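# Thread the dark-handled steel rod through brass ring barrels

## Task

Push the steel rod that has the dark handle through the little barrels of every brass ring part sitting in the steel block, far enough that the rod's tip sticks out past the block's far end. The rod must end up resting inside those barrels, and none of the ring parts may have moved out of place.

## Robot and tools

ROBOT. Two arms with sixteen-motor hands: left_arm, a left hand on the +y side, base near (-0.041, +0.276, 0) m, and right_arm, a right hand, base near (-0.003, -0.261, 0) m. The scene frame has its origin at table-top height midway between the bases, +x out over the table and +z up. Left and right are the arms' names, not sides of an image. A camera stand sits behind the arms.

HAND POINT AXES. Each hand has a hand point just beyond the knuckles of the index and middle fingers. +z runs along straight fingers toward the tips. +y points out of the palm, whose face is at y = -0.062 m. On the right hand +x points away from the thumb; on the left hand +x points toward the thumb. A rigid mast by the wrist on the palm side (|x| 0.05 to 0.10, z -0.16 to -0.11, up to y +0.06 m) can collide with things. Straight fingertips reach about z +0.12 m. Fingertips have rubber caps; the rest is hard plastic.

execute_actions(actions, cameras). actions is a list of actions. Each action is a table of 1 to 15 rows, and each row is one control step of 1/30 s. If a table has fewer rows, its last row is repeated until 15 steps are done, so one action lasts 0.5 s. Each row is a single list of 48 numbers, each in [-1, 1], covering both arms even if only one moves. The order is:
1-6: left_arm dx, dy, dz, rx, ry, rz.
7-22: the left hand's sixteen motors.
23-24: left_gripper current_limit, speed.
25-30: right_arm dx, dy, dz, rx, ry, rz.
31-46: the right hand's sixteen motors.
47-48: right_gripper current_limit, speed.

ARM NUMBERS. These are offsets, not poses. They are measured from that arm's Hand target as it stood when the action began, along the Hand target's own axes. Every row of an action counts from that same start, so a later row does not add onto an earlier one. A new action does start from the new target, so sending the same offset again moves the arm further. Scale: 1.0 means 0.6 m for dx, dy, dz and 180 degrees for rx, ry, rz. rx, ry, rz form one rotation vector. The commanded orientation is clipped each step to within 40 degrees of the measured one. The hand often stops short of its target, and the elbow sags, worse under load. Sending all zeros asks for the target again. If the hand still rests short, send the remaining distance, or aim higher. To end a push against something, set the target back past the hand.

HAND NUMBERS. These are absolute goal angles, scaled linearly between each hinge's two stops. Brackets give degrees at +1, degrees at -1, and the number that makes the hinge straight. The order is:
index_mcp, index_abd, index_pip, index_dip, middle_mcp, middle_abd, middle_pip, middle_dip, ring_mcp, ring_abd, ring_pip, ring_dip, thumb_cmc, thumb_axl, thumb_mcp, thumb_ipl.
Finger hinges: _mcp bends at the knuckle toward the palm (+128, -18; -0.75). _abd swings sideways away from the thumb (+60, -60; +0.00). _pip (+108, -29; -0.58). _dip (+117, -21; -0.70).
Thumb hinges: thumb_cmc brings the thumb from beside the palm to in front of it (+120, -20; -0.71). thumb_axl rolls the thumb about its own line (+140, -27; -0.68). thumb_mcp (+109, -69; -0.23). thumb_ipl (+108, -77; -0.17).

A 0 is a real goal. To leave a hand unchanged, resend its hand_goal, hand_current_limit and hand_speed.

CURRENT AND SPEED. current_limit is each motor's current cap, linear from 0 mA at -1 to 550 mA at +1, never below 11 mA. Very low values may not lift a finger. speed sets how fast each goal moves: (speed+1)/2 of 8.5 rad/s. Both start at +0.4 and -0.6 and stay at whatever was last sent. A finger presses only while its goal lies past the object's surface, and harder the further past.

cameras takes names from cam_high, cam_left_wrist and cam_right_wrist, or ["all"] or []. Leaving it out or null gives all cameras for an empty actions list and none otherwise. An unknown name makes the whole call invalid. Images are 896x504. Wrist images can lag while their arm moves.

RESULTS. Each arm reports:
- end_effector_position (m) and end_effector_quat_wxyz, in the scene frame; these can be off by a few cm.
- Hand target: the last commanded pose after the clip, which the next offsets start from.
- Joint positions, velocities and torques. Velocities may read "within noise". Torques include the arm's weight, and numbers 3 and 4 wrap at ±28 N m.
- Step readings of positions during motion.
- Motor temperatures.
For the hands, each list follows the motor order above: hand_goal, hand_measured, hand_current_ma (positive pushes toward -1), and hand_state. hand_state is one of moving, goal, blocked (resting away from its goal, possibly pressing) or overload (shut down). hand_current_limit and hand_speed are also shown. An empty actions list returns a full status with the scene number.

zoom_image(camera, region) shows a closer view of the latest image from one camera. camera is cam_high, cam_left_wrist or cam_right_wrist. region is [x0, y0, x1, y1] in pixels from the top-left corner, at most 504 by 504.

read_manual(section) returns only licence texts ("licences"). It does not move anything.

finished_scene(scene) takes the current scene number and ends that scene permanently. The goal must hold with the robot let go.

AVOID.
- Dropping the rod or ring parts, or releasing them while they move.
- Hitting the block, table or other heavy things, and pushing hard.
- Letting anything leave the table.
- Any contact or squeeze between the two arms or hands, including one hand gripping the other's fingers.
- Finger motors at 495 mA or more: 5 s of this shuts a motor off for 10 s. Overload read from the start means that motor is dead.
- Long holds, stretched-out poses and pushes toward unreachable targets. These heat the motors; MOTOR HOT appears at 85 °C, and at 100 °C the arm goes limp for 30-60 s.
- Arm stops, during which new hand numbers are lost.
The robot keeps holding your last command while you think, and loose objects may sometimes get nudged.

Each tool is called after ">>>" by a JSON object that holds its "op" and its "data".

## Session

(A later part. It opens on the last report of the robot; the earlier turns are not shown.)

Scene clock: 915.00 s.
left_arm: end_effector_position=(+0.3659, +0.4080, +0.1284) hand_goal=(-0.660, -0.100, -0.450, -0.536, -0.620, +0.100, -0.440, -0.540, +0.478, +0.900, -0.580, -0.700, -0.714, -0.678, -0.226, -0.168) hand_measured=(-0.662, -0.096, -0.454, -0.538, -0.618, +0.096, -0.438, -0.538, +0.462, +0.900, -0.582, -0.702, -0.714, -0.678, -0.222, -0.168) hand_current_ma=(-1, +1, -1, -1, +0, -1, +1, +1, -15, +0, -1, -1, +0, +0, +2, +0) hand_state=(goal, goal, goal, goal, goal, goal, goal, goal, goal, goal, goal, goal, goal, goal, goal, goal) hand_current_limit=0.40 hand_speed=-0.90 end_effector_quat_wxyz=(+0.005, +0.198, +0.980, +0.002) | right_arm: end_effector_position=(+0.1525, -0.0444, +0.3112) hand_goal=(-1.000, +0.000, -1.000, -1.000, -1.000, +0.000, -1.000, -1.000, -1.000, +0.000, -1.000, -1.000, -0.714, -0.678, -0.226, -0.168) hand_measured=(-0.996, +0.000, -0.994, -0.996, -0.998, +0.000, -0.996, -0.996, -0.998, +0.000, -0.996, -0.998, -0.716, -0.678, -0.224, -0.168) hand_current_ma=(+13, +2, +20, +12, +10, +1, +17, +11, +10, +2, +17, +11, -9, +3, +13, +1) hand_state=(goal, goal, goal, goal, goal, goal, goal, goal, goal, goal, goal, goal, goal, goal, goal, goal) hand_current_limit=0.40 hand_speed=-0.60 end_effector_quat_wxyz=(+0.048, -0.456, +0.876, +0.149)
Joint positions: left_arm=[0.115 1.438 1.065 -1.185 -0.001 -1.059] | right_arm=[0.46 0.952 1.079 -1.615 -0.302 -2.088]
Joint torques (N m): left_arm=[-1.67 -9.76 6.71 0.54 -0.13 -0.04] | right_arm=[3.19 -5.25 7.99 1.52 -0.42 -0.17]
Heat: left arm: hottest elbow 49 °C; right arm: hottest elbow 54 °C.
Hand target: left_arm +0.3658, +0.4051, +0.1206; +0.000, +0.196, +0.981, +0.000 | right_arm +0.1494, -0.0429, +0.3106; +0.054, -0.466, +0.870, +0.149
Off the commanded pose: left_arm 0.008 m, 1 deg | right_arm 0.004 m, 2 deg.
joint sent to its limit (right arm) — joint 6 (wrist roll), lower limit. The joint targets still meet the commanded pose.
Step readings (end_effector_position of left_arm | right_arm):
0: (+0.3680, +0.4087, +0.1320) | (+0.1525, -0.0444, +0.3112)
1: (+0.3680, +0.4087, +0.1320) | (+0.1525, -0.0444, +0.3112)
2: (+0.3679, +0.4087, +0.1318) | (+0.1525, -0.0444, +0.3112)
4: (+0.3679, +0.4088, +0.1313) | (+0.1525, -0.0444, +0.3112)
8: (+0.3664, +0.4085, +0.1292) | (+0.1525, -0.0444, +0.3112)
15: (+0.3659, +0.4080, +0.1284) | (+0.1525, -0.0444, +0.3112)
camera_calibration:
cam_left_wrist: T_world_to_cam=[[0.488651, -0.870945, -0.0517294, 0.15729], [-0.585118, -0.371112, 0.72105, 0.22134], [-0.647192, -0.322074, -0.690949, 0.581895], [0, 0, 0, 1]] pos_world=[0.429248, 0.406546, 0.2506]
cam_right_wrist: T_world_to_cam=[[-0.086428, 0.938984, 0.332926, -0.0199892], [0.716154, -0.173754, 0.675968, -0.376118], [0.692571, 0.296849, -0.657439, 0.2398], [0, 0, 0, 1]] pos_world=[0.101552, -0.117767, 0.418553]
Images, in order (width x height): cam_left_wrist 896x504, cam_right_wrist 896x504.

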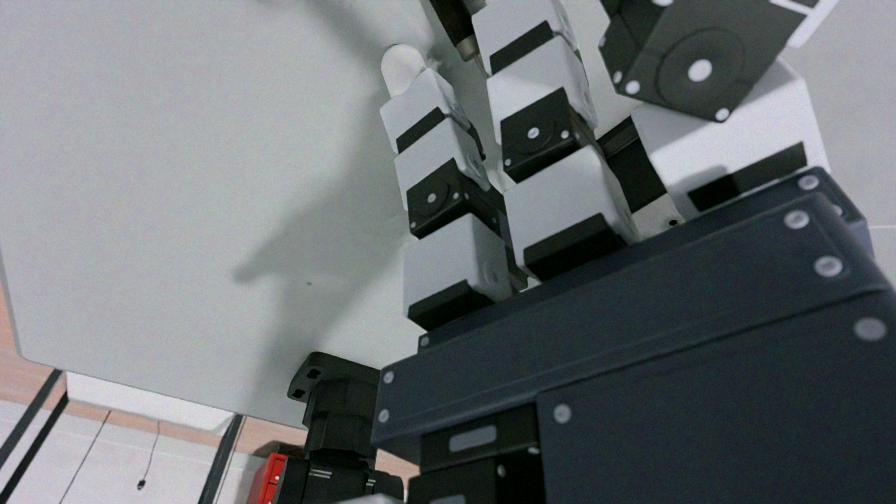

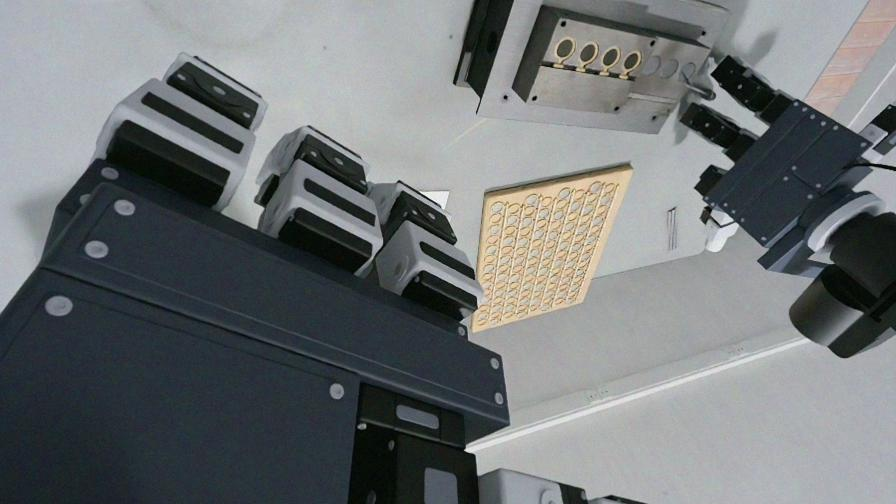

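>>> {"op": "execute_actions", "data": {"actions": [[[0,0,0.001,0,0,0,-0.66,0.13,-0.45,-0.535,-0.62,-0.13,-0.44,-0.54,0.479,0.9,-0.58,-0.7,-0.714,-0.678,-0.226,-0.168,0.4,-0.93,0,0,0,0,0,0,-1,0,-1,-1,-1,0,-1,-1,-1,0,-1,-1,-0.714,-0.678,-0.226,-0.168,0.4,-0.6]],[[0,0,0,0,0,0,-0.66,0.13,-0.45,-0.535,-0.62,-0.13,-0.44,-0.54,0.479,0.9,-0.58,-0.7,-0.714,-0.678,-0.226,-0.168,0.4,-0.93,0,0,0,0,0,0,-1,0,-1,-1,-1,0,-1,-1,-1,0,-1,-1,-0.714,-0.678,-0.226,-0.168,0.4,-0.6]],[[0,0,0,0,0,0,-0.66,0.13,-0.45,-0.535,-0.62,-0.13,-0.44,-0.54,0.479,0.9,-0.58,-0.7,-0.714,-0.678,-0.226,-0.168,0.4,-0.93,0,0,0,0,0,0,-1,0,-1,-1,-1,0,-1,-1,-1,0,-1,-1,-0.714,-0.678,-0.226,-0.168,0.4,-0.6]]], "cameras": ["cam_right_wrist", "cam_left_wrist"]}}

>>> {"op": "zoom_image", "data": {"camera": "cam_right_wrist", "region": [660, 30, 860, 160]}}

>>> {"op": "zoom_image", "data": {"camera": "cam_left_wrist", "region": [360, 0, 680, 240]}}

Scene clock: 917.57 s.
left_arm: end_effector_position=(+0.3663, +0.4081, +0.1284) hand_goal=(-0.660, +0.130, -0.450, -0.536, -0.620, -0.130, -0.440, -0.540, +0.478, +0.900, -0.580, -0.700, -0.714, -0.678, -0.226, -0.168) hand_measured=(-0.666, +0.080, -0.454, -0.538, -0.614, -0.080, -0.436, -0.538, +0.462, +0.900, -0.582, -0.702, -0.714, -0.678, -0.222, -0.168) hand_current_ma=(-3, -65, -1, -1, +2, +66, +1, +1, -15, +0, -1, -1, +0, +0, +2, +0) hand_state=(goal, blocked, goal, goal, goal, blocked, goal, goal, goal, goal, goal, goal, goal, goal, goal, goal) hand_current_limit=0.40 hand_speed=-0.93 end_effector_quat_wxyz=(+0.006, +0.198, +0.980, +0.003) | right_arm: end_effector_position=(+0.1525, -0.0444, +0.3112) hand_goal=(-1.000, +0.000, -1.000, -1.000, -1.000, +0.000, -1.000, -1.000, -1.000, +0.000, -1.000, -1.000, -0.714, -0.678, -0.226, -0.168) hand_measured=(-0.996, +0.000, -0.994, -0.996, -0.998, +0.000, -0.996, -0.996, -0.998, +0.000, -0.996, -0.998, -0.716, -0.678, -0.224, -0.168) hand_current_ma=(+13, +2, +20, +12, +10, +1, +17, +11, +10, +2, +17, +11, -9, +3, +13, +1) hand_state=(goal, goal, goal, goal, goal, goal, goal, goal, goal, goal, goal, goal, goal, goal, goal, goal) hand_current_limit=0.40 hand_speed=-0.60 end_effector_quat_wxyz=(+0.048, -0.456, +0.876, +0.149)
Joint positions: left_arm=[0.115 1.438 1.065 -1.184 -0.001 -1.06] | right_arm=[0.46 0.952 1.079 -1.615 -0.302 -2.088]
Joint torques (N m): left_arm=[-1.44 -9.7 6.61 0.54 -0.16 -0.07] | right_arm=[2.67 -5.48 8.12 1.54 -0.51 -0.18]
Heat: left arm: hottest elbow 49 °C; right arm: hottest elbow 54 °C.
Hand target: left_arm +0.3659, +0.4051, +0.1200; +0.000, +0.196, +0.981, +0.000 | right_arm +0.1494, -0.0429, +0.3106; +0.054, -0.466, +0.870, +0.149
Off the commanded pose: left_arm 0.009 m, 1 deg | right_arm 0.004 m, 2 deg.
joint sent to its limit (right arm) — joint 6 (wrist roll), lower limit. The joint targets still meet the commanded pose.
Step readings (end_effector_position of left_arm | right_arm):
0: (+0.3659, +0.4080, +0.1284) | (+0.1525, -0.0444, +0.3112)
1: (+0.3659, +0.4080, +0.1284) | (+0.1525, -0.0444, +0.3112)
2: (+0.3659, +0.4080, +0.1284) | (+0.1525, -0.0444, +0.3112)
4: (+0.3659, +0.4080, +0.1284) | (+0.1525, -0.0444, +0.3112)
8: (+0.3661, +0.4081, +0.1284) | (+0.1525, -0.0444, +0.3112)
15: (+0.3663, +0.4081, +0.1284) | (+0.1525, -0.0444, +0.3112)
16: (+0.3663, +0.4081, +0.1284) | (+0.1525, -0.0444, +0.3112)
17: (+0.3663, +0.4081, +0.1284) | (+0.1525, -0.0444, +0.3112)
19: (+0.3663, +0.4081, +0.1284) | (+0.1525, -0.0444, +0.3112)
23: (+0.3663, +0.4081, +0.1284) | (+0.1525, -0.0444, +0.3112)
30: (+0.3663, +0.4081, +0.1284) | (+0.1525, -0.0444, +0.3112)
31: (+0.3663, +0.4081, +0.1284) | (+0.1525, -0.0444, +0.3112)
32: (+0.3663, +0.4081, +0.1284) | (+0.1525, -0.0444, +0.3112)
34: (+0.3663, +0.4081, +0.1284) | (+0.1525, -0.0444, +0.3112)
38: (+0.3663, +0.4081, +0.1284) | (+0.1525, -0.0444, +0.3112)
45: (+0.3663, +0.4081, +0.1284) | (+0.1525, -0.0444, +0.3112)
camera_calibration:
cam_left_wrist: T_world_to_cam=[[0.489092, -0.870739, -0.0510244, 0.156842], [-0.586315, -0.371515, 0.719869, 0.222321], [-0.645774, -0.322165, -0.692232, 0.581942], [0, 0, 0, 1]] pos_world=[0.429443, 0.406645, 0.2508]
cam_right_wrist: T_world_to_cam=[[-0.086428, 0.938984, 0.332926, -0.0199892], [0.716154, -0.173754, 0.675968, -0.376118], [0.692571, 0.296849, -0.657439, 0.2398], [0, 0, 0, 1]] pos_world=[0.101552, -0.117767, 0.418553]
Images, in order (width x height): cam_left_wrist 896x504, cam_right_wrist 896x504.

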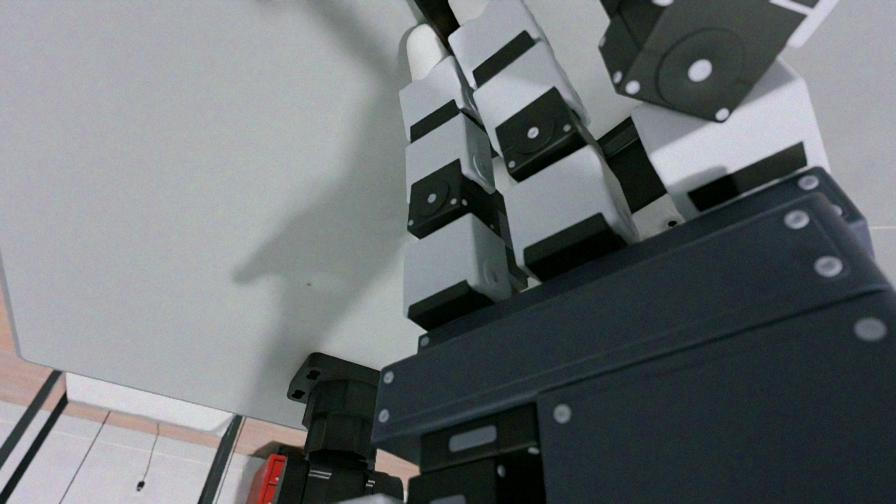

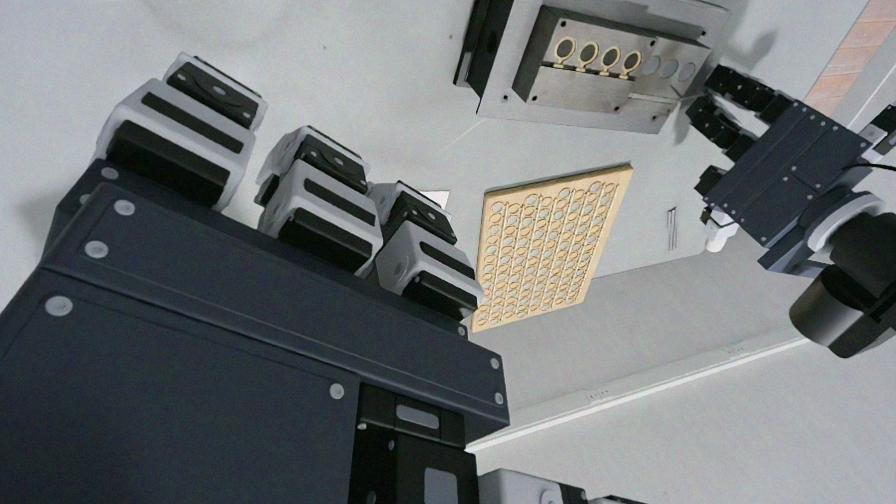

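Scaled by 2.520 from the camera's 896x504 image, which has a finer 1280x720 frame.

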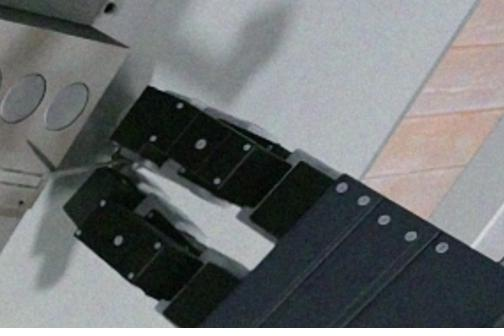

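Scaled by 1.575 from the camera's 896x504 image, which has a finer 1280x720 frame.

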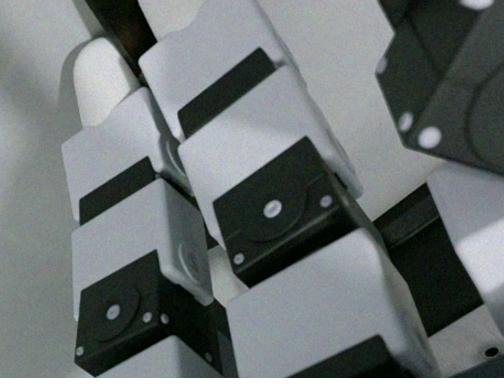

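>>> {"op": "execute_actions", "data": {"actions": [[[0,0,0,0,0,0,-0.66,0.2,-0.45,-0.535,-0.62,-0.2,-0.44,-0.54,0.479,0.9,-0.58,-0.7,-0.714,-0.678,-0.226,-0.168,0.65,-0.95,0,0,0,0,0,0,-1,0,-1,-1,-1,0,-1,-1,-1,0,-1,-1,-0.714,-0.678,-0.226,-0.168,0.4,-0.6]],[[0,0,0,0,0,0,-0.66,0.25,-0.45,-0.535,-0.62,-0.25,-0.44,-0.54,0.479,0.9,-0.58,-0.7,-0.714,-0.678,-0.226,-0.168,0.65,-0.95,0,0,0,0,0,0,-1,0,-1,-1,-1,0,-1,-1,-1,0,-1,-1,-0.714,-0.678,-0.226,-0.168,0.4,-0.6]]], "cameras": ["cam_high", "cam_right_wrist"]}}

>>> {"op": "zoom_image", "data": {"camera": "cam_high", "region": [545, 220, 645, 310]}}

>>> {"op": "zoom_image", "data": {"camera": "cam_right_wrist", "region": [640, 30, 740, 110]}}

Scene clock: 919.67 s.
left_arm: end_effector_position=(+0.3663, +0.4081, +0.1284) hand_goal=(-0.660, +0.250, -0.450, -0.536, -0.620, -0.250, -0.440, -0.540, +0.478, +0.900, -0.580, -0.700, -0.714, -0.678, -0.226, -0.168) hand_measured=(-0.668, +0.086, -0.454, -0.538, -0.614, -0.094, -0.434, -0.538, +0.462, +0.900, -0.582, -0.702, -0.714, -0.678, -0.222, -0.168) hand_current_ma=(-4, -424, -1, -1, +4, +395, +2, +1, -15, +0, -1, -1, +0, +0, +2, +0) hand_state=(goal, blocked, goal, goal, goal, blocked, goal, goal, goal, goal, goal, goal, goal, goal, goal, goal) hand_current_limit=0.65 hand_speed=-0.95 end_effector_quat_wxyz=(+0.006, +0.198, +0.980, +0.003) | right_arm: end_effector_position=(+0.1525, -0.0444, +0.3112) hand_goal=(-1.000, +0.000, -1.000, -1.000, -1.000, +0.000, -1.000, -1.000, -1.000, +0.000, -1.000, -1.000, -0.714, -0.678, -0.226, -0.168) hand_measured=(-0.996, +0.000, -0.994, -0.996, -0.998, +0.000, -0.996, -0.996, -0.998, +0.000, -0.996, -0.998, -0.716, -0.678, -0.224, -0.168) hand_current_ma=(+13, +2, +20, +12, +10, +1, +17, +11, +10, +2, +17, +11, -9, +3, +13, +1) hand_state=(goal, goal, goal, goal, goal, goal, goal, goal, goal, goal, goal, goal, goal, goal, goal, goal) hand_current_limit=0.40 hand_speed=-0.60 end_effector_quat_wxyz=(+0.048, -0.456, +0.876, +0.149)
Joint positions: left_arm=[0.115 1.438 1.065 -1.184 -0.001 -1.06] | right_arm=[0.46 0.952 1.079 -1.615 -0.302 -2.088]
Joint torques (N m): left_arm=[-1.73 -9.35 6.67 0.55 -0.12 -0.05] | right_arm=[3.55 -5.19 7.66 1.52 -0.51 -0.17]
Heat: left arm: hottest elbow 49 °C; right arm: hottest elbow 54 °C.
Hand target: left_arm +0.3659, +0.4051, +0.1200; +0.000, +0.196, +0.981, +0.000 | right_arm +0.1494, -0.0429, +0.3106; +0.054, -0.466, +0.870, +0.149
Off the commanded pose: left_arm 0.009 m, 1 deg | right_arm 0.004 m, 2 deg.
joint sent to its limit (right arm) — joint 6 (wrist roll), lower limit. The joint targets still meet the commanded pose.
Step readings (end_effector_position of left_arm | right_arm):
0: (+0.3663, +0.4081, +0.1284) | (+0.1525, -0.0444, +0.3112)
1: (+0.3663, +0.4081, +0.1284) | (+0.1525, -0.0444, +0.3112)
2: (+0.3663, +0.4081, +0.1284) | (+0.1525, -0.0444, +0.3112)
4: (+0.3663, +0.4081, +0.1284) | (+0.1525, -0.0444, +0.3112)
8: (+0.3663, +0.4081, +0.1284) | (+0.1525, -0.0444, +0.3112)
15: (+0.3663, +0.4081, +0.1284) | (+0.1525, -0.0444, +0.3112)
16: (+0.3663, +0.4081, +0.1284) | (+0.1525, -0.0444, +0.3112)
17: (+0.3663, +0.4081, +0.1284) | (+0.1525, -0.0444, +0.3112)
19: (+0.3663, +0.4081, +0.1284) | (+0.1525, -0.0444, +0.3112)
23: (+0.3663, +0.4081, +0.1284) | (+0.1525, -0.0444, +0.3112)
30: (+0.3663, +0.4081, +0.1284) | (+0.1525, -0.0444, +0.3112)
camera_calibration:
cam_right_wrist: T_world_to_cam=[[-0.086428, 0.938984, 0.332926, -0.0199892], [0.716154, -0.173754, 0.675968, -0.376118], [0.692571, 0.296849, -0.657439, 0.2398], [0, 0, 0, 1]] pos_world=[0.101552, -0.117767, 0.418553]
Images, in order (width x height): cam_high 896x504, cam_right_wrist 896x504.

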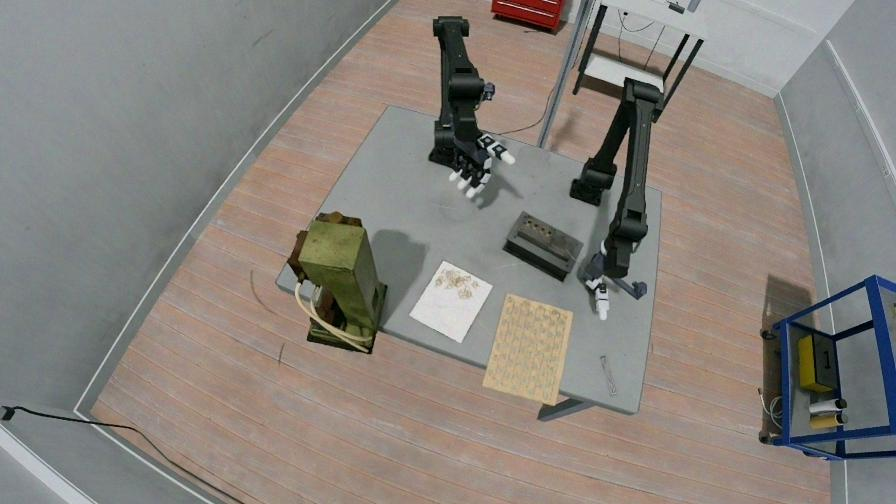

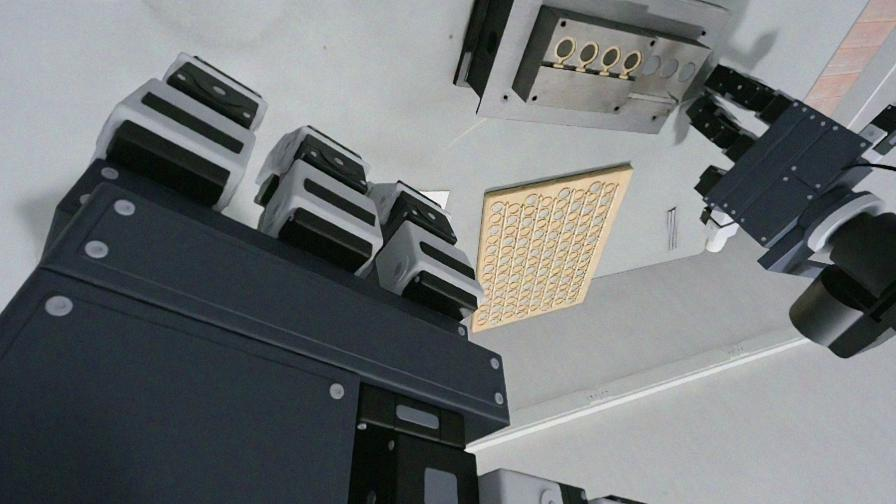

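Scaled by 5.040 from the camera's 896x504 image, which has a finer 1280x720 frame.

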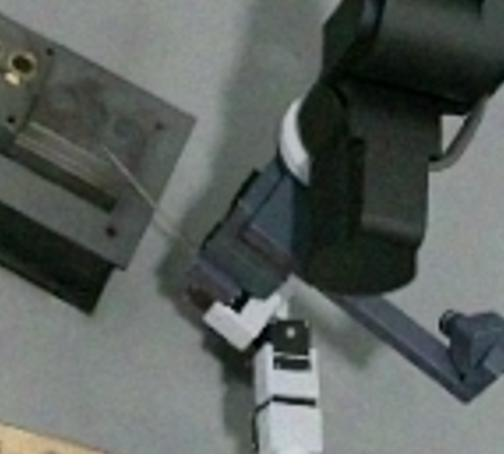

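Scaled by 5.040 from the camera's 896x504 image, which has a finer 1280x720 frame.

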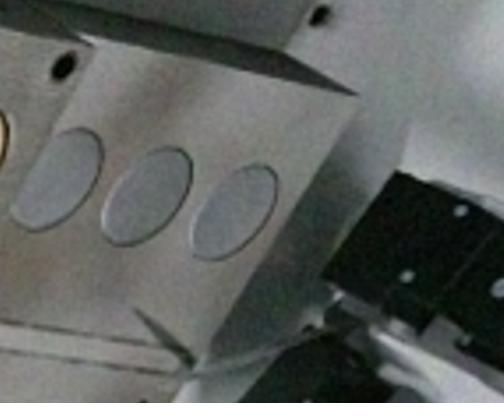

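>>> {"op": "execute_actions", "data": {"actions": [[[0,0,-0.015,0,0,0,-0.66,0.25,-0.45,-0.535,-0.62,-0.25,-0.44,-0.54,0.479,0.9,-0.58,-0.7,-0.714,-0.678,-0.226,-0.168,0.65,-0.95,0,0,0,0,0,0,-1,0,-1,-1,-1,0,-1,-1,-1,0,-1,-1,-0.714,-0.678,-0.226,-0.168,0.4,-0.6],[0,0,-0.03,0,0,0,-0.66,0.25,-0.45,-0.535,-0.62,-0.25,-0.44,-0.54,0.479,0.9,-0.58,-0.7,-0.714,-0.678,-0.226,-0.168,0.65,-0.95,0,0,0,0,0,0,-1,0,-1,-1,-1,0,-1,-1,-1,0,-1,-1,-0.714,-0.678,-0.226,-0.168,0.4,-0.6]],[[0,0,-0.02,0,0,0,-0.66,0.25,-0.45,-0.535,-0.62,-0.25,-0.44,-0.54,0.479,0.9,-0.58,-0.7,-0.714,-0.678,-0.226,-0.168,0.65,-0.95,0,0,0,0,0,0,-1,0,-1,-1,-1,0,-1,-1,-1,0,-1,-1,-0.714,-0.678,-0.226,-0.168,0.4,-0.6],[0,0,-0.04,0,0,0,-0.66,0.25,-0.45,-0.535,-0.62,-0.25,-0.44,-0.54,0.479,0.9,-0.58,-0.7,-0.714,-0.678,-0.226,-0.168,0.65,-0.95,0,0,0,0,0,0,-1,0,-1,-1,-1,0,-1,-1,-1,0,-1,-1,-0.714,-0.678,-0.226,-0.168,0.4,-0.6]]], "cameras": ["cam_high", "cam_right_wrist"]}}

>>> {"op": "zoom_image", "data": {"camera": "cam_right_wrist", "region": [640, 30, 800, 120]}}

>>> {"op": "zoom_image", "data": {"camera": "cam_high", "region": [545, 220, 645, 310]}}

Scene clock: 922.97 s.
left_arm: end_effector_position=(+0.3531, +0.4066, +0.1457) hand_goal=(-0.660, +0.250, -0.450, -0.536, -0.620, -0.250, -0.440, -0.540, +0.478, +0.900, -0.580, -0.700, -0.714, -0.678, -0.226, -0.168) hand_measured=(-0.668, +0.086, -0.454, -0.538, -0.614, -0.094, -0.434, -0.538, +0.462, +0.900, -0.582, -0.702, -0.714, -0.678, -0.222, -0.168) hand_current_ma=(-4, -424, -1, -1, +4, +395, +2, +1, -15, +0, -1, -1, +0, +0, +2, +0) hand_state=(goal, blocked, goal, goal, goal, blocked, goal, goal, goal, goal, goal, goal, goal, goal, goal, goal) hand_current_limit=0.65 hand_speed=-0.95 end_effector_quat_wxyz=(-0.017, +0.198, +0.980, -0.005) | right_arm: end_effector_position=(+0.1525, -0.0444, +0.3112) hand_goal=(-1.000, +0.000, -1.000, -1.000, -1.000, +0.000, -1.000, -1.000, -1.000, +0.000, -1.000, -1.000, -0.714, -0.678, -0.226, -0.168) hand_measured=(-0.996, +0.000, -0.994, -0.996, -0.998, +0.000, -0.996, -0.996, -0.998, +0.000, -0.996, -0.998, -0.716, -0.678, -0.224, -0.168) hand_current_ma=(+13, +2, +20, +12, +10, +1, +17, +11, +10, +2, +17, +11, -9, +3, +13, +1) hand_state=(goal, goal, goal, goal, goal, goal, goal, goal, goal, goal, goal, goal, goal, goal, goal, goal) hand_current_limit=0.40 hand_speed=-0.60 end_effector_quat_wxyz=(+0.048, -0.456, +0.876, +0.149)
Joint positions: left_arm=[0.115 1.419 1.095 -1.283 -0.001 -1.06] | right_arm=[0.46 0.952 1.079 -1.615 -0.302 -2.088]
Joint torques (N m): left_arm=[-1.61 -11.34 9.91 -0.14 -0.12 -0.07] | right_arm=[2.32 -5.19 7.65 1.44 -0.45 -0.15]
Heat: left arm: hottest elbow 49 °C; right arm: hottest elbow 54 °C.
Hand target: left_arm +0.3658, +0.4051, +0.1621; +0.000, +0.196, +0.981, +0.000 | right_arm +0.1494, -0.0429, +0.3106; +0.054, -0.466, +0.870, +0.149
Off the commanded pose: left_arm 0.021 m, 2 deg | right_arm 0.004 m, 2 deg.
joint sent to its limit (right arm) — joint 6 (wrist roll), lower limit. The joint targets still meet the commanded pose.
Step readings (end_effector_position of left_arm | right_arm):
0: (+0.3663, +0.4081, +0.1284) | (+0.1525, -0.0444, +0.3112)
1: (+0.3663, +0.4081, +0.1284) | (+0.1525, -0.0444, +0.3112)
2: (+0.3663, +0.4081, +0.1284) | (+0.1525, -0.0444, +0.3112)
4: (+0.3648, +0.4079, +0.1283) | (+0.1525, -0.0444, +0.3112)
8: (+0.3602, +0.4074, +0.1279) | (+0.1525, -0.0444, +0.3112)
15: (+0.3582, +0.4072, +0.1277) | (+0.1525, -0.0444, +0.3112)
16: (+0.3580, +0.4071, +0.1277) | (+0.1525, -0.0444, +0.3112)
17: (+0.3572, +0.4071, +0.1277) | (+0.1525, -0.0444, +0.3112)
19: (+0.3538, +0.4067, +0.1287) | (+0.1525, -0.0444, +0.3112)
23: (+0.3503, +0.4063, +0.1354) | (+0.1525, -0.0444, +0.3112)
30: (+0.3536, +0.4066, +0.1457) | (+0.1525, -0.0444, +0.3112)
camera_calibration:
cam_right_wrist: T_world_to_cam=[[-0.086428, 0.938984, 0.332926, -0.0199892], [0.716154, -0.173754, 0.675968, -0.376118], [0.692571, 0.296849, -0.657439, 0.2398], [0, 0, 0, 1]] pos_world=[0.101552, -0.117767, 0.418553]
Images, in order (width x height): cam_high 896x504, cam_right_wrist 896x504.

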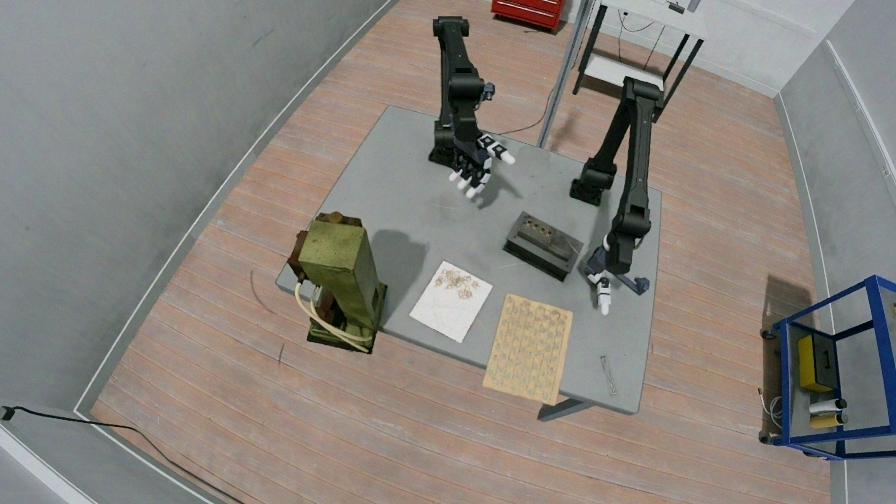

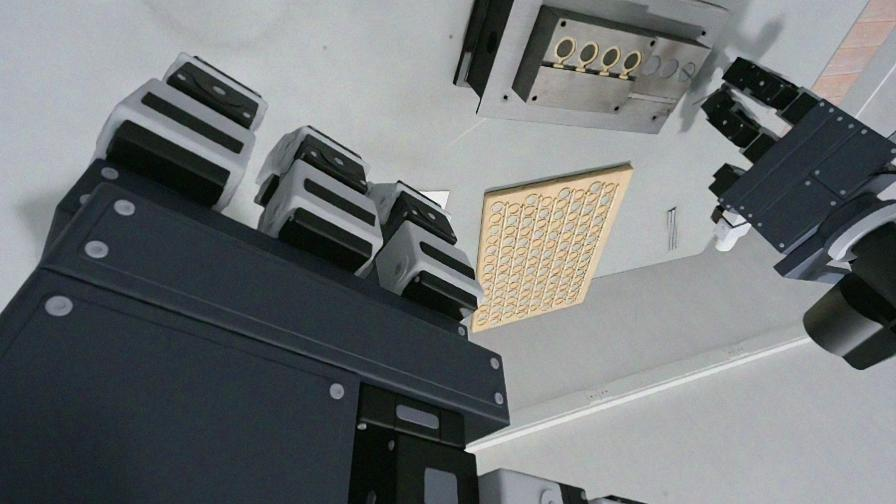

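Scaled by 3.150 from the camera's 896x504 image, which has a finer 1280x720 frame.

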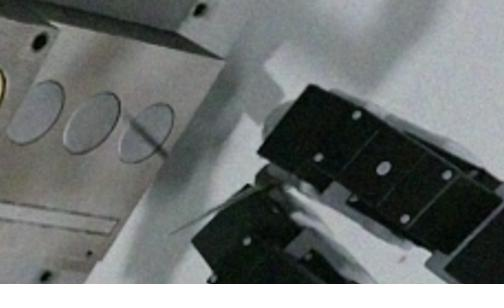

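Scaled by 5.040 from the camera's 896x504 image, which has a finer 1280x720 frame.

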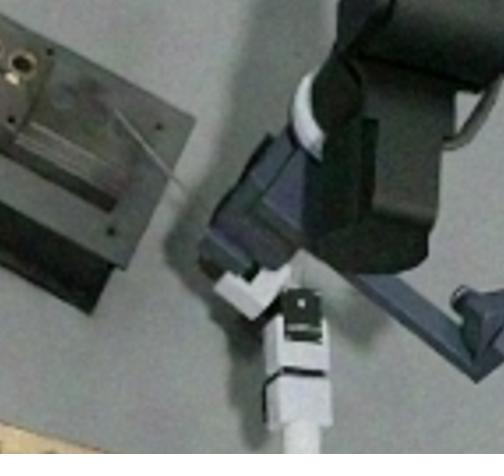

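>>> {"op": "execute_actions", "data": {"actions": [[[0,0,-0.0225,0,0,0,-0.66,0.25,-0.45,-0.535,-0.62,-0.25,-0.44,-0.54,0.479,0.9,-0.58,-0.7,-0.714,-0.678,-0.226,-0.168,0.65,-0.95,0,0,0,0,0,0,-1,0,-1,-1,-1,0,-1,-1,-1,0,-1,-1,-0.714,-0.678,-0.226,-0.168,0.4,-0.6],[0,0,-0.045,0,0,0,-0.66,0.25,-0.45,-0.535,-0.62,-0.25,-0.44,-0.54,0.479,0.9,-0.58,-0.7,-0.714,-0.678,-0.226,-0.168,0.65,-0.95,0,0,0,0,0,0,-1,0,-1,-1,-1,0,-1,-1,-1,0,-1,-1,-0.714,-0.678,-0.226,-0.168,0.4,-0.6]],[[0,0,-0.0225,0,0,0,-0.66,0.25,-0.45,-0.535,-0.62,-0.25,-0.44,-0.54,0.479,0.9,-0.58,-0.7,-0.714,-0.678,-0.226,-0.168,0.65,-0.95,0,0,0,0,0,0,-1,0,-1,-1,-1,0,-1,-1,-1,0,-1,-1,-0.714,-0.678,-0.226,-0.168,0.4,-0.6],[0,0,-0.045,0,0,0,-0.66,0.25,-0.45,-0.535,-0.62,-0.25,-0.44,-0.54,0.479,0.9,-0.58,-0.7,-0.714,-0.678,-0.226,-0.168,0.65,-0.95,0,0,0,0,0,0,-1,0,-1,-1,-1,0,-1,-1,-1,0,-1,-1,-0.714,-0.678,-0.226,-0.168,0.4,-0.6]],[[0,0,-0.0225,0,0,0,-0.66,0.25,-0.45,-0.535,-0.62,-0.25,-0.44,-0.54,0.479,0.9,-0.58,-0.7,-0.714,-0.678,-0.226,-0.168,0.65,-0.95,0,0,0,0,0,0,-1,0,-1,-1,-1,0,-1,-1,-1,0,-1,-1,-0.714,-0.678,-0.226,-0.168,0.4,-0.6],[0,0,-0.045,0,0,0,-0.66,0.25,-0.45,-0.535,-0.62,-0.25,-0.44,-0.54,0.479,0.9,-0.58,-0.7,-0.714,-0.678,-0.226,-0.168,0.65,-0.95,0,0,0,0,0,0,-1,0,-1,-1,-1,0,-1,-1,-1,0,-1,-1,-0.714,-0.678,-0.226,-0.168,0.4,-0.6]]], "cameras": ["cam_high", "cam_right_wrist"]}}

>>> {"op": "zoom_image", "data": {"camera": "cam_high", "region": [545, 200, 645, 290]}}

>>> {"op": "zoom_image", "data": {"camera": "cam_right_wrist", "region": [680, 60, 896, 200]}}

Scene clock: 925.90 s.
left_arm: end_effector_position=(+0.3557, +0.4069, +0.2258) hand_goal=(-0.660, +0.250, -0.450, -0.536, -0.620, -0.250, -0.440, -0.540, +0.478, +0.900, -0.580, -0.700, -0.714, -0.678, -0.226, -0.168) hand_measured=(-0.668, +0.086, -0.454, -0.538, -0.614, -0.094, -0.434, -0.538, +0.462, +0.900, -0.582, -0.702, -0.714, -0.678, -0.222, -0.168) hand_current_ma=(-4, -424, -1, -1, +4, +395, +2, +1, -15, +0, -1, -1, +0, +0, +2, +0) hand_state=(goal, blocked, goal, goal, goal, blocked, goal, goal, goal, goal, goal, goal, goal, goal, goal, goal) hand_current_limit=0.65 hand_speed=-0.95 end_effector_quat_wxyz=(-0.017, +0.198, +0.980, -0.005) | right_arm: end_effector_position=(+0.1525, -0.0444, +0.3112) hand_goal=(-1.000, +0.000, -1.000, -1.000, -1.000, +0.000, -1.000, -1.000, -1.000, +0.000, -1.000, -1.000, -0.714, -0.678, -0.226, -0.168) hand_measured=(-0.996, +0.000, -0.994, -0.996, -0.998, +0.000, -0.996, -0.996, -0.998, +0.000, -0.996, -0.998, -0.716, -0.678, -0.224, -0.168) hand_current_ma=(+13, +2, +20, +12, +10, +1, +17, +11, +10, +2, +17, +11, -9, +3, +13, +1) hand_state=(goal, goal, goal, goal, goal, goal, goal, goal, goal, goal, goal, goal, goal, goal, goal, goal) hand_current_limit=0.40 hand_speed=-0.60 end_effector_quat_wxyz=(+0.048, -0.456, +0.876, +0.149)
Joint positions: left_arm=[0.115 1.38 1.272 -1.498 -0.001 -1.06] | right_arm=[0.46 0.952 1.079 -1.615 -0.302 -2.088]
Joint torques (N m): left_arm=[-1.73 -10.64 10.58 0.02 -0.12 -0.04] | right_arm=[3.31 -5.07 8.01 1.58 -0.46 -0.16]
Heat: left arm: hottest elbow 49 °C; right arm: hottest elbow 54 °C.
Hand target: left_arm +0.3658, +0.4052, +0.2430; +0.000, +0.196, +0.981, +0.000 | right_arm +0.1494, -0.0429, +0.3106; +0.054, -0.466, +0.870, +0.149
Off the commanded pose: left_arm 0.020 m, 2 deg | right_arm 0.004 m, 2 deg.
joint sent to its limit (right arm) — joint 6 (wrist roll), lower limit. The joint targets still meet the commanded pose.
Step readings (end_effector_position of left_arm | right_arm):
0: (+0.3531, +0.4066, +0.1457) | (+0.1525, -0.0444, +0.3112)
1: (+0.3530, +0.4066, +0.1457) | (+0.1525, -0.0444, +0.3112)
2: (+0.3526, +0.4065, +0.1462) | (+0.1525, -0.0444, +0.3112)
4: (+0.3506, +0.4063, +0.1492) | (+0.1525, -0.0444, +0.3112)
8: (+0.3520, +0.4065, +0.1621) | (+0.1525, -0.0444, +0.3112)
15: (+0.3549, +0.4068, +0.1736) | (+0.1525, -0.0444, +0.3112)
16: (+0.3546, +0.4068, +0.1736) | (+0.1525, -0.0444, +0.3112)
17: (+0.3538, +0.4067, +0.1740) | (+0.1525, -0.0444, +0.3112)
19: (+0.3515, +0.4064, +0.1769) | (+0.1525, -0.0444, +0.3112)
23: (+0.3534, +0.4066, +0.1893) | (+0.1525, -0.0444, +0.3112)
30: (+0.3554, +0.4069, +0.1993) | (+0.1525, -0.0444, +0.3112)
31: (+0.3552, +0.4068, +0.1993) | (+0.1525, -0.0444, +0.3112)
32: (+0.3545, +0.4068, +0.1998) | (+0.1525, -0.0444, +0.3112)
34: (+0.3524, +0.4065, +0.2032) | (+0.1525, -0.0444, +0.3112)
38: (+0.3547, +0.4068, +0.2166) | (+0.1525, -0.0444, +0.3112)
45: (+0.3563, +0.4070, +0.2258) | (+0.1525, -0.0444, +0.3112)
camera_calibration:
cam_right_wrist: T_world_to_cam=[[-0.086428, 0.938984, 0.332926, -0.0199892], [0.716154, -0.173754, 0.675968, -0.376118], [0.692571, 0.296849, -0.657439, 0.2398], [0, 0, 0, 1]] pos_world=[0.101552, -0.117767, 0.418553]
Images, in order (width x height): cam_high 896x504, cam_right_wrist 896x504.

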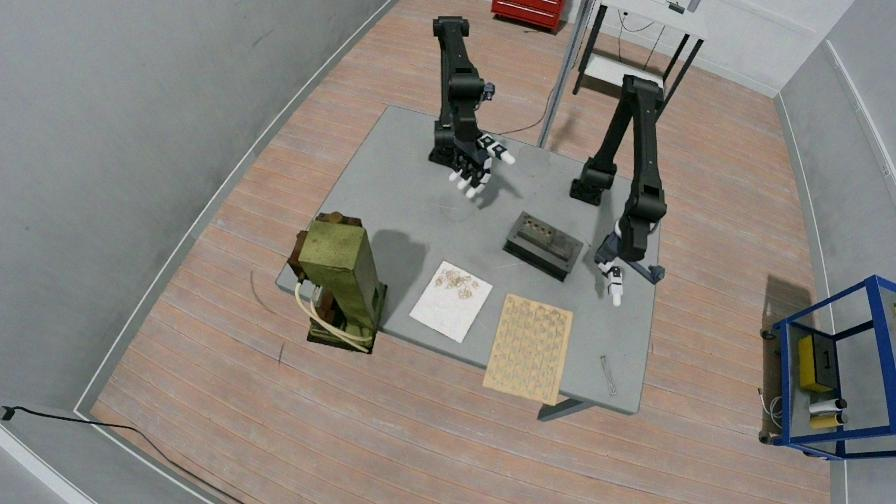

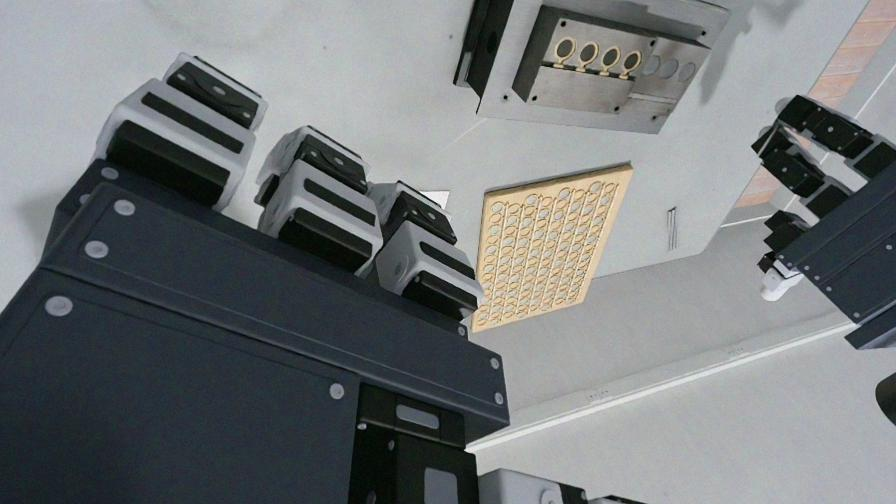

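Scaled by 5.040 from the camera's 896x504 image, which has a finer 1280x720 frame.

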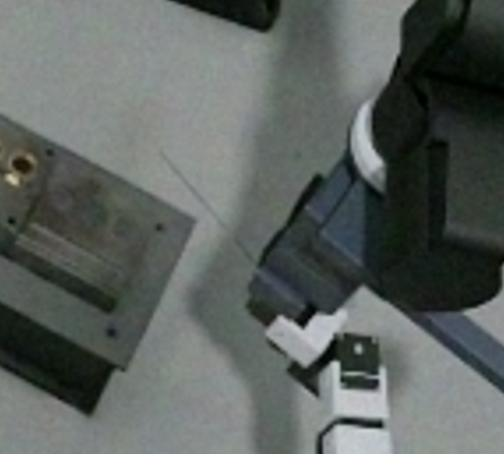

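Scaled by 2.333 from the camera's 896x504 image, which has a finer 1280x720 frame.

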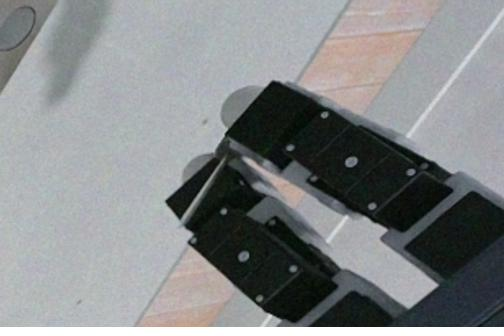

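>>> {"op": "execute_actions", "data": {"actions": [[[0,0,-0.006,-0.02,0.0018,0,-0.66,0.25,-0.45,-0.535,-0.62,-0.25,-0.44,-0.54,0.479,0.9,-0.58,-0.7,-0.714,-0.678,-0.226,-0.168,0.65,-0.95,0,0,0,0,0,0,-1,0,-1,-1,-1,0,-1,-1,-1,0,-1,-1,-0.714,-0.678,-0.226,-0.168,0.4,-0.6],[0,0,-0.012,-0.04,0.0037,0,-0.66,0.25,-0.45,-0.535,-0.62,-0.25,-0.44,-0.54,0.479,0.9,-0.58,-0.7,-0.714,-0.678,-0.226,-0.168,0.65,-0.95,0,0,0,0,0,0,-1,0,-1,-1,-1,0,-1,-1,-1,0,-1,-1,-0.714,-0.678,-0.226,-0.168,0.4,-0.6],[0,0,-0.018,-0.0585,0.0055,0,-0.66,0.25,-0.45,-0.535,-0.62,-0.25,-0.44,-0.54,0.479,0.9,-0.58,-0.7,-0.714,-0.678,-0.226,-0.168,0.65,-0.95,0,0,0,0,0,0,-1,0,-1,-1,-1,0,-1,-1,-1,0,-1,-1,-0.714,-0.678,-0.226,-0.168,0.4,-0.6]],[[0,0,-0.004,-0.02,0.0018,0,-0.66,0.25,-0.45,-0.535,-0.62,-0.25,-0.44,-0.54,0.479,0.9,-0.58,-0.7,-0.714,-0.678,-0.226,-0.168,0.65,-0.95,0,0,0,0,0,0,-1,0,-1,-1,-1,0,-1,-1,-1,0,-1,-1,-0.714,-0.678,-0.226,-0.168,0.4,-0.6],[0,0,-0.008,-0.04,0.0037,0,-0.66,0.25,-0.45,-0.535,-0.62,-0.25,-0.44,-0.54,0.479,0.9,-0.58,-0.7,-0.714,-0.678,-0.226,-0.168,0.65,-0.95,0,0,0,0,0,0,-1,0,-1,-1,-1,0,-1,-1,-1,0,-1,-1,-0.714,-0.678,-0.226,-0.168,0.4,-0.6],[0,0,-0.01,-0.0585,0.0055,0,-0.66,0.25,-0.45,-0.535,-0.62,-0.25,-0.44,-0.54,0.479,0.9,-0.58,-0.7,-0.714,-0.678,-0.226,-0.168,0.65,-0.95,0,0,0,0,0,0,-1,0,-1,-1,-1,0,-1,-1,-1,0,-1,-1,-0.714,-0.678,-0.226,-0.168,0.4,-0.6]],[[0,0,0,-0.02,0.0018,0,-0.66,0.25,-0.45,-0.535,-0.62,-0.25,-0.44,-0.54,0.479,0.9,-0.58,-0.7,-0.714,-0.678,-0.226,-0.168,0.65,-0.95,0,0,0,0,0,0,-1,0,-1,-1,-1,0,-1,-1,-1,0,-1,-1,-0.714,-0.678,-0.226,-0.168,0.4,-0.6],[0,0,0,-0.04,0.0037,0,-0.66,0.25,-0.45,-0.535,-0.62,-0.25,-0.44,-0.54,0.479,0.9,-0.58,-0.7,-0.714,-0.678,-0.226,-0.168,0.65,-0.95,0,0,0,0,0,0,-1,0,-1,-1,-1,0,-1,-1,-1,0,-1,-1,-0.714,-0.678,-0.226,-0.168,0.4,-0.6],[0,0,0,-0.0585,0.0055,0,-0.66,0.25,-0.45,-0.535,-0.62,-0.25,-0.44,-0.54,0.479,0.9,-0.58,-0.7,-0.714,-0.678,-0.226,-0.168,0.65,-0.95,0,0,0,0,0,0,-1,0,-1,-1,-1,0,-1,-1,-1,0,-1,-1,-0.714,-0.678,-0.226,-0.168,0.4,-0.6]]], "cameras": ["cam_high", "cam_right_wrist"]}}

>>> {"op": "zoom_image", "data": {"camera": "cam_high", "region": [525, 200, 645, 300]}}

>>> {"op": "zoom_image", "data": {"camera": "cam_right_wrist", "region": [600, 40, 896, 240]}}

Scene clock: 929.77 s.
left_arm: end_effector_position=(+0.3660, +0.4059, +0.2599) hand_goal=(-0.660, +0.250, -0.450, -0.536, -0.620, -0.250, -0.440, -0.540, +0.478, +0.900, -0.580, -0.700, -0.714, -0.678, -0.226, -0.168) hand_measured=(-0.672, +0.086, -0.454, -0.538, -0.616, -0.094, -0.434, -0.538, +0.462, +0.900, -0.582, -0.702, -0.716, -0.678, -0.222, -0.168) hand_current_ma=(-9, -424, -1, -1, +1, +394, +2, +1, -15, +0, -1, -1, -1, +0, +2, +0) hand_state=(goal, blocked, goal, goal, goal, blocked, goal, goal, goal, goal, goal, goal, goal, goal, goal, goal) hand_current_limit=0.65 hand_speed=-0.95 end_effector_quat_wxyz=(+0.023, +0.192, +0.943, +0.271) | right_arm: end_effector_position=(+0.1525, -0.0444, +0.3112) hand_goal=(-1.000, +0.000, -1.000, -1.000, -1.000, +0.000, -1.000, -1.000, -1.000, +0.000, -1.000, -1.000, -0.714, -0.678, -0.226, -0.168) hand_measured=(-0.996, +0.000, -0.994, -0.996, -0.998, +0.000, -0.996, -0.996, -0.998, +0.000, -0.996, -0.998, -0.716, -0.678, -0.224, -0.168) hand_current_ma=(+13, +2, +20, +12, +10, +1, +17, +11, +10, +2, +17, +11, -9, +3, +13, +1) hand_state=(goal, goal, goal, goal, goal, goal, goal, goal, goal, goal, goal, goal, goal, goal, goal, goal) hand_current_limit=0.40 hand_speed=-0.60 end_effector_quat_wxyz=(+0.048, -0.456, +0.876, +0.149)
Joint positions: left_arm=[-0.083 1.315 1.109 -1.243 -0.538 -1.22] | right_arm=[0.46 0.952 1.079 -1.615 -0.302 -2.088]
Joint torques (N m): left_arm=[-1.55 -9.76 7.25 0.76 -0.9 0.03] | right_arm=[2.61 -5.3 8.01 1.62 -0.45 -0.2]
Heat: left arm: hottest elbow 50 °C; right arm: hottest elbow 54 °C.
Hand target: left_arm +0.3655, +0.4042, +0.2598; +0.029, +0.188, +0.943, +0.272 | right_arm +0.1494, -0.0429, +0.3106; +0.054, -0.466, +0.870, +0.149
Off the commanded pose: left_arm 0.002 m, 1 deg | right_arm 0.004 m, 2 deg.
joint sent to its limit (right arm) — joint 6 (wrist roll), lower limit. The joint targets still meet the commanded pose.
Step readings (end_effector_position of left_arm | right_arm):
0: (+0.3557, +0.4069, +0.2258) | (+0.1525, -0.0444, +0.3112)
1: (+0.3557, +0.4070, +0.2258) | (+0.1525, -0.0444, +0.3112)
2: (+0.3556, +0.4082, +0.2268) | (+0.1525, -0.0444, +0.3112)
4: (+0.3573, +0.4133, +0.2328) | (+0.1525, -0.0444, +0.3112)
8: (+0.3663, +0.4105, +0.2485) | (+0.1525, -0.0444, +0.3112)
15: (+0.3671, +0.4058, +0.2563) | (+0.1525, -0.0444, +0.3112)
16: (+0.3668, +0.4062, +0.2560) | (+0.1525, -0.0444, +0.3112)
17: (+0.3666, +0.4078, +0.2563) | (+0.1525, -0.0444, +0.3112)
19: (+0.3664, +0.4128, +0.2589) | (+0.1525, -0.0444, +0.3112)
23: (+0.3655, +0.4099, +0.2582) | (+0.1525, -0.0444, +0.3112)
30: (+0.3670, +0.4049, +0.2573) | (+0.1525, -0.0444, +0.3112)
31: (+0.3671, +0.4053, +0.2576) | (+0.1525, -0.0444, +0.3112)
32: (+0.3671, +0.4068, +0.2589) | (+0.1525, -0.0444, +0.3112)
34: (+0.3669, +0.4111, +0.2633) | (+0.1525, -0.0444, +0.3112)
38: (+0.3651, +0.4092, +0.2620) | (+0.1525, -0.0444, +0.3112)
45: (+0.3657, +0.4056, +0.2595) | (+0.1525, -0.0444, +0.3112)
camera_calibration:
cam_right_wrist: T_world_to_cam=[[-0.086428, 0.938984, 0.332926, -0.0199892], [0.716154, -0.173754, 0.675968, -0.376118], [0.692571, 0.296849, -0.657439, 0.2398], [0, 0, 0, 1]] pos_world=[0.101552, -0.117767, 0.418553]
Images, in order (width x height): cam_high 896x504, cam_right_wrist 896x504.

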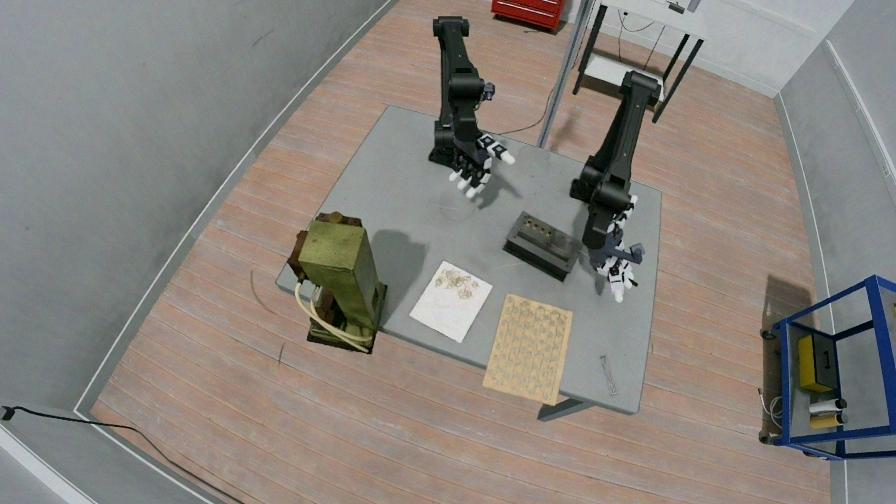

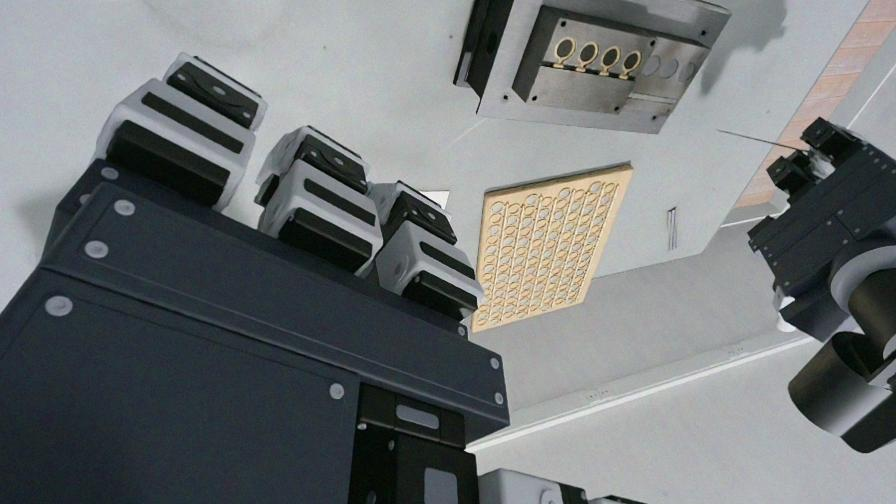

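Scaled by 4.200 from the camera's 896x504 image, which has a finer 1280x720 frame.

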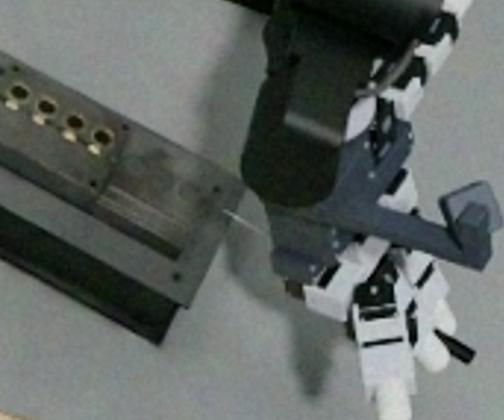

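Scaled by 1.703 from the camera's 896x504 image, which has a finer 1280x720 frame.

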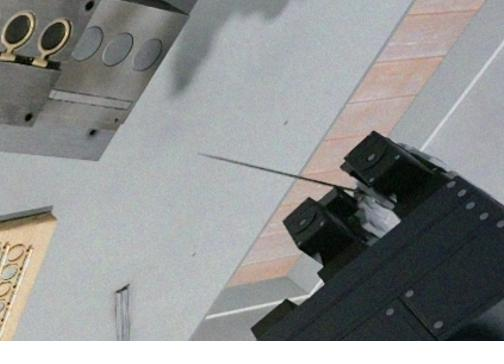

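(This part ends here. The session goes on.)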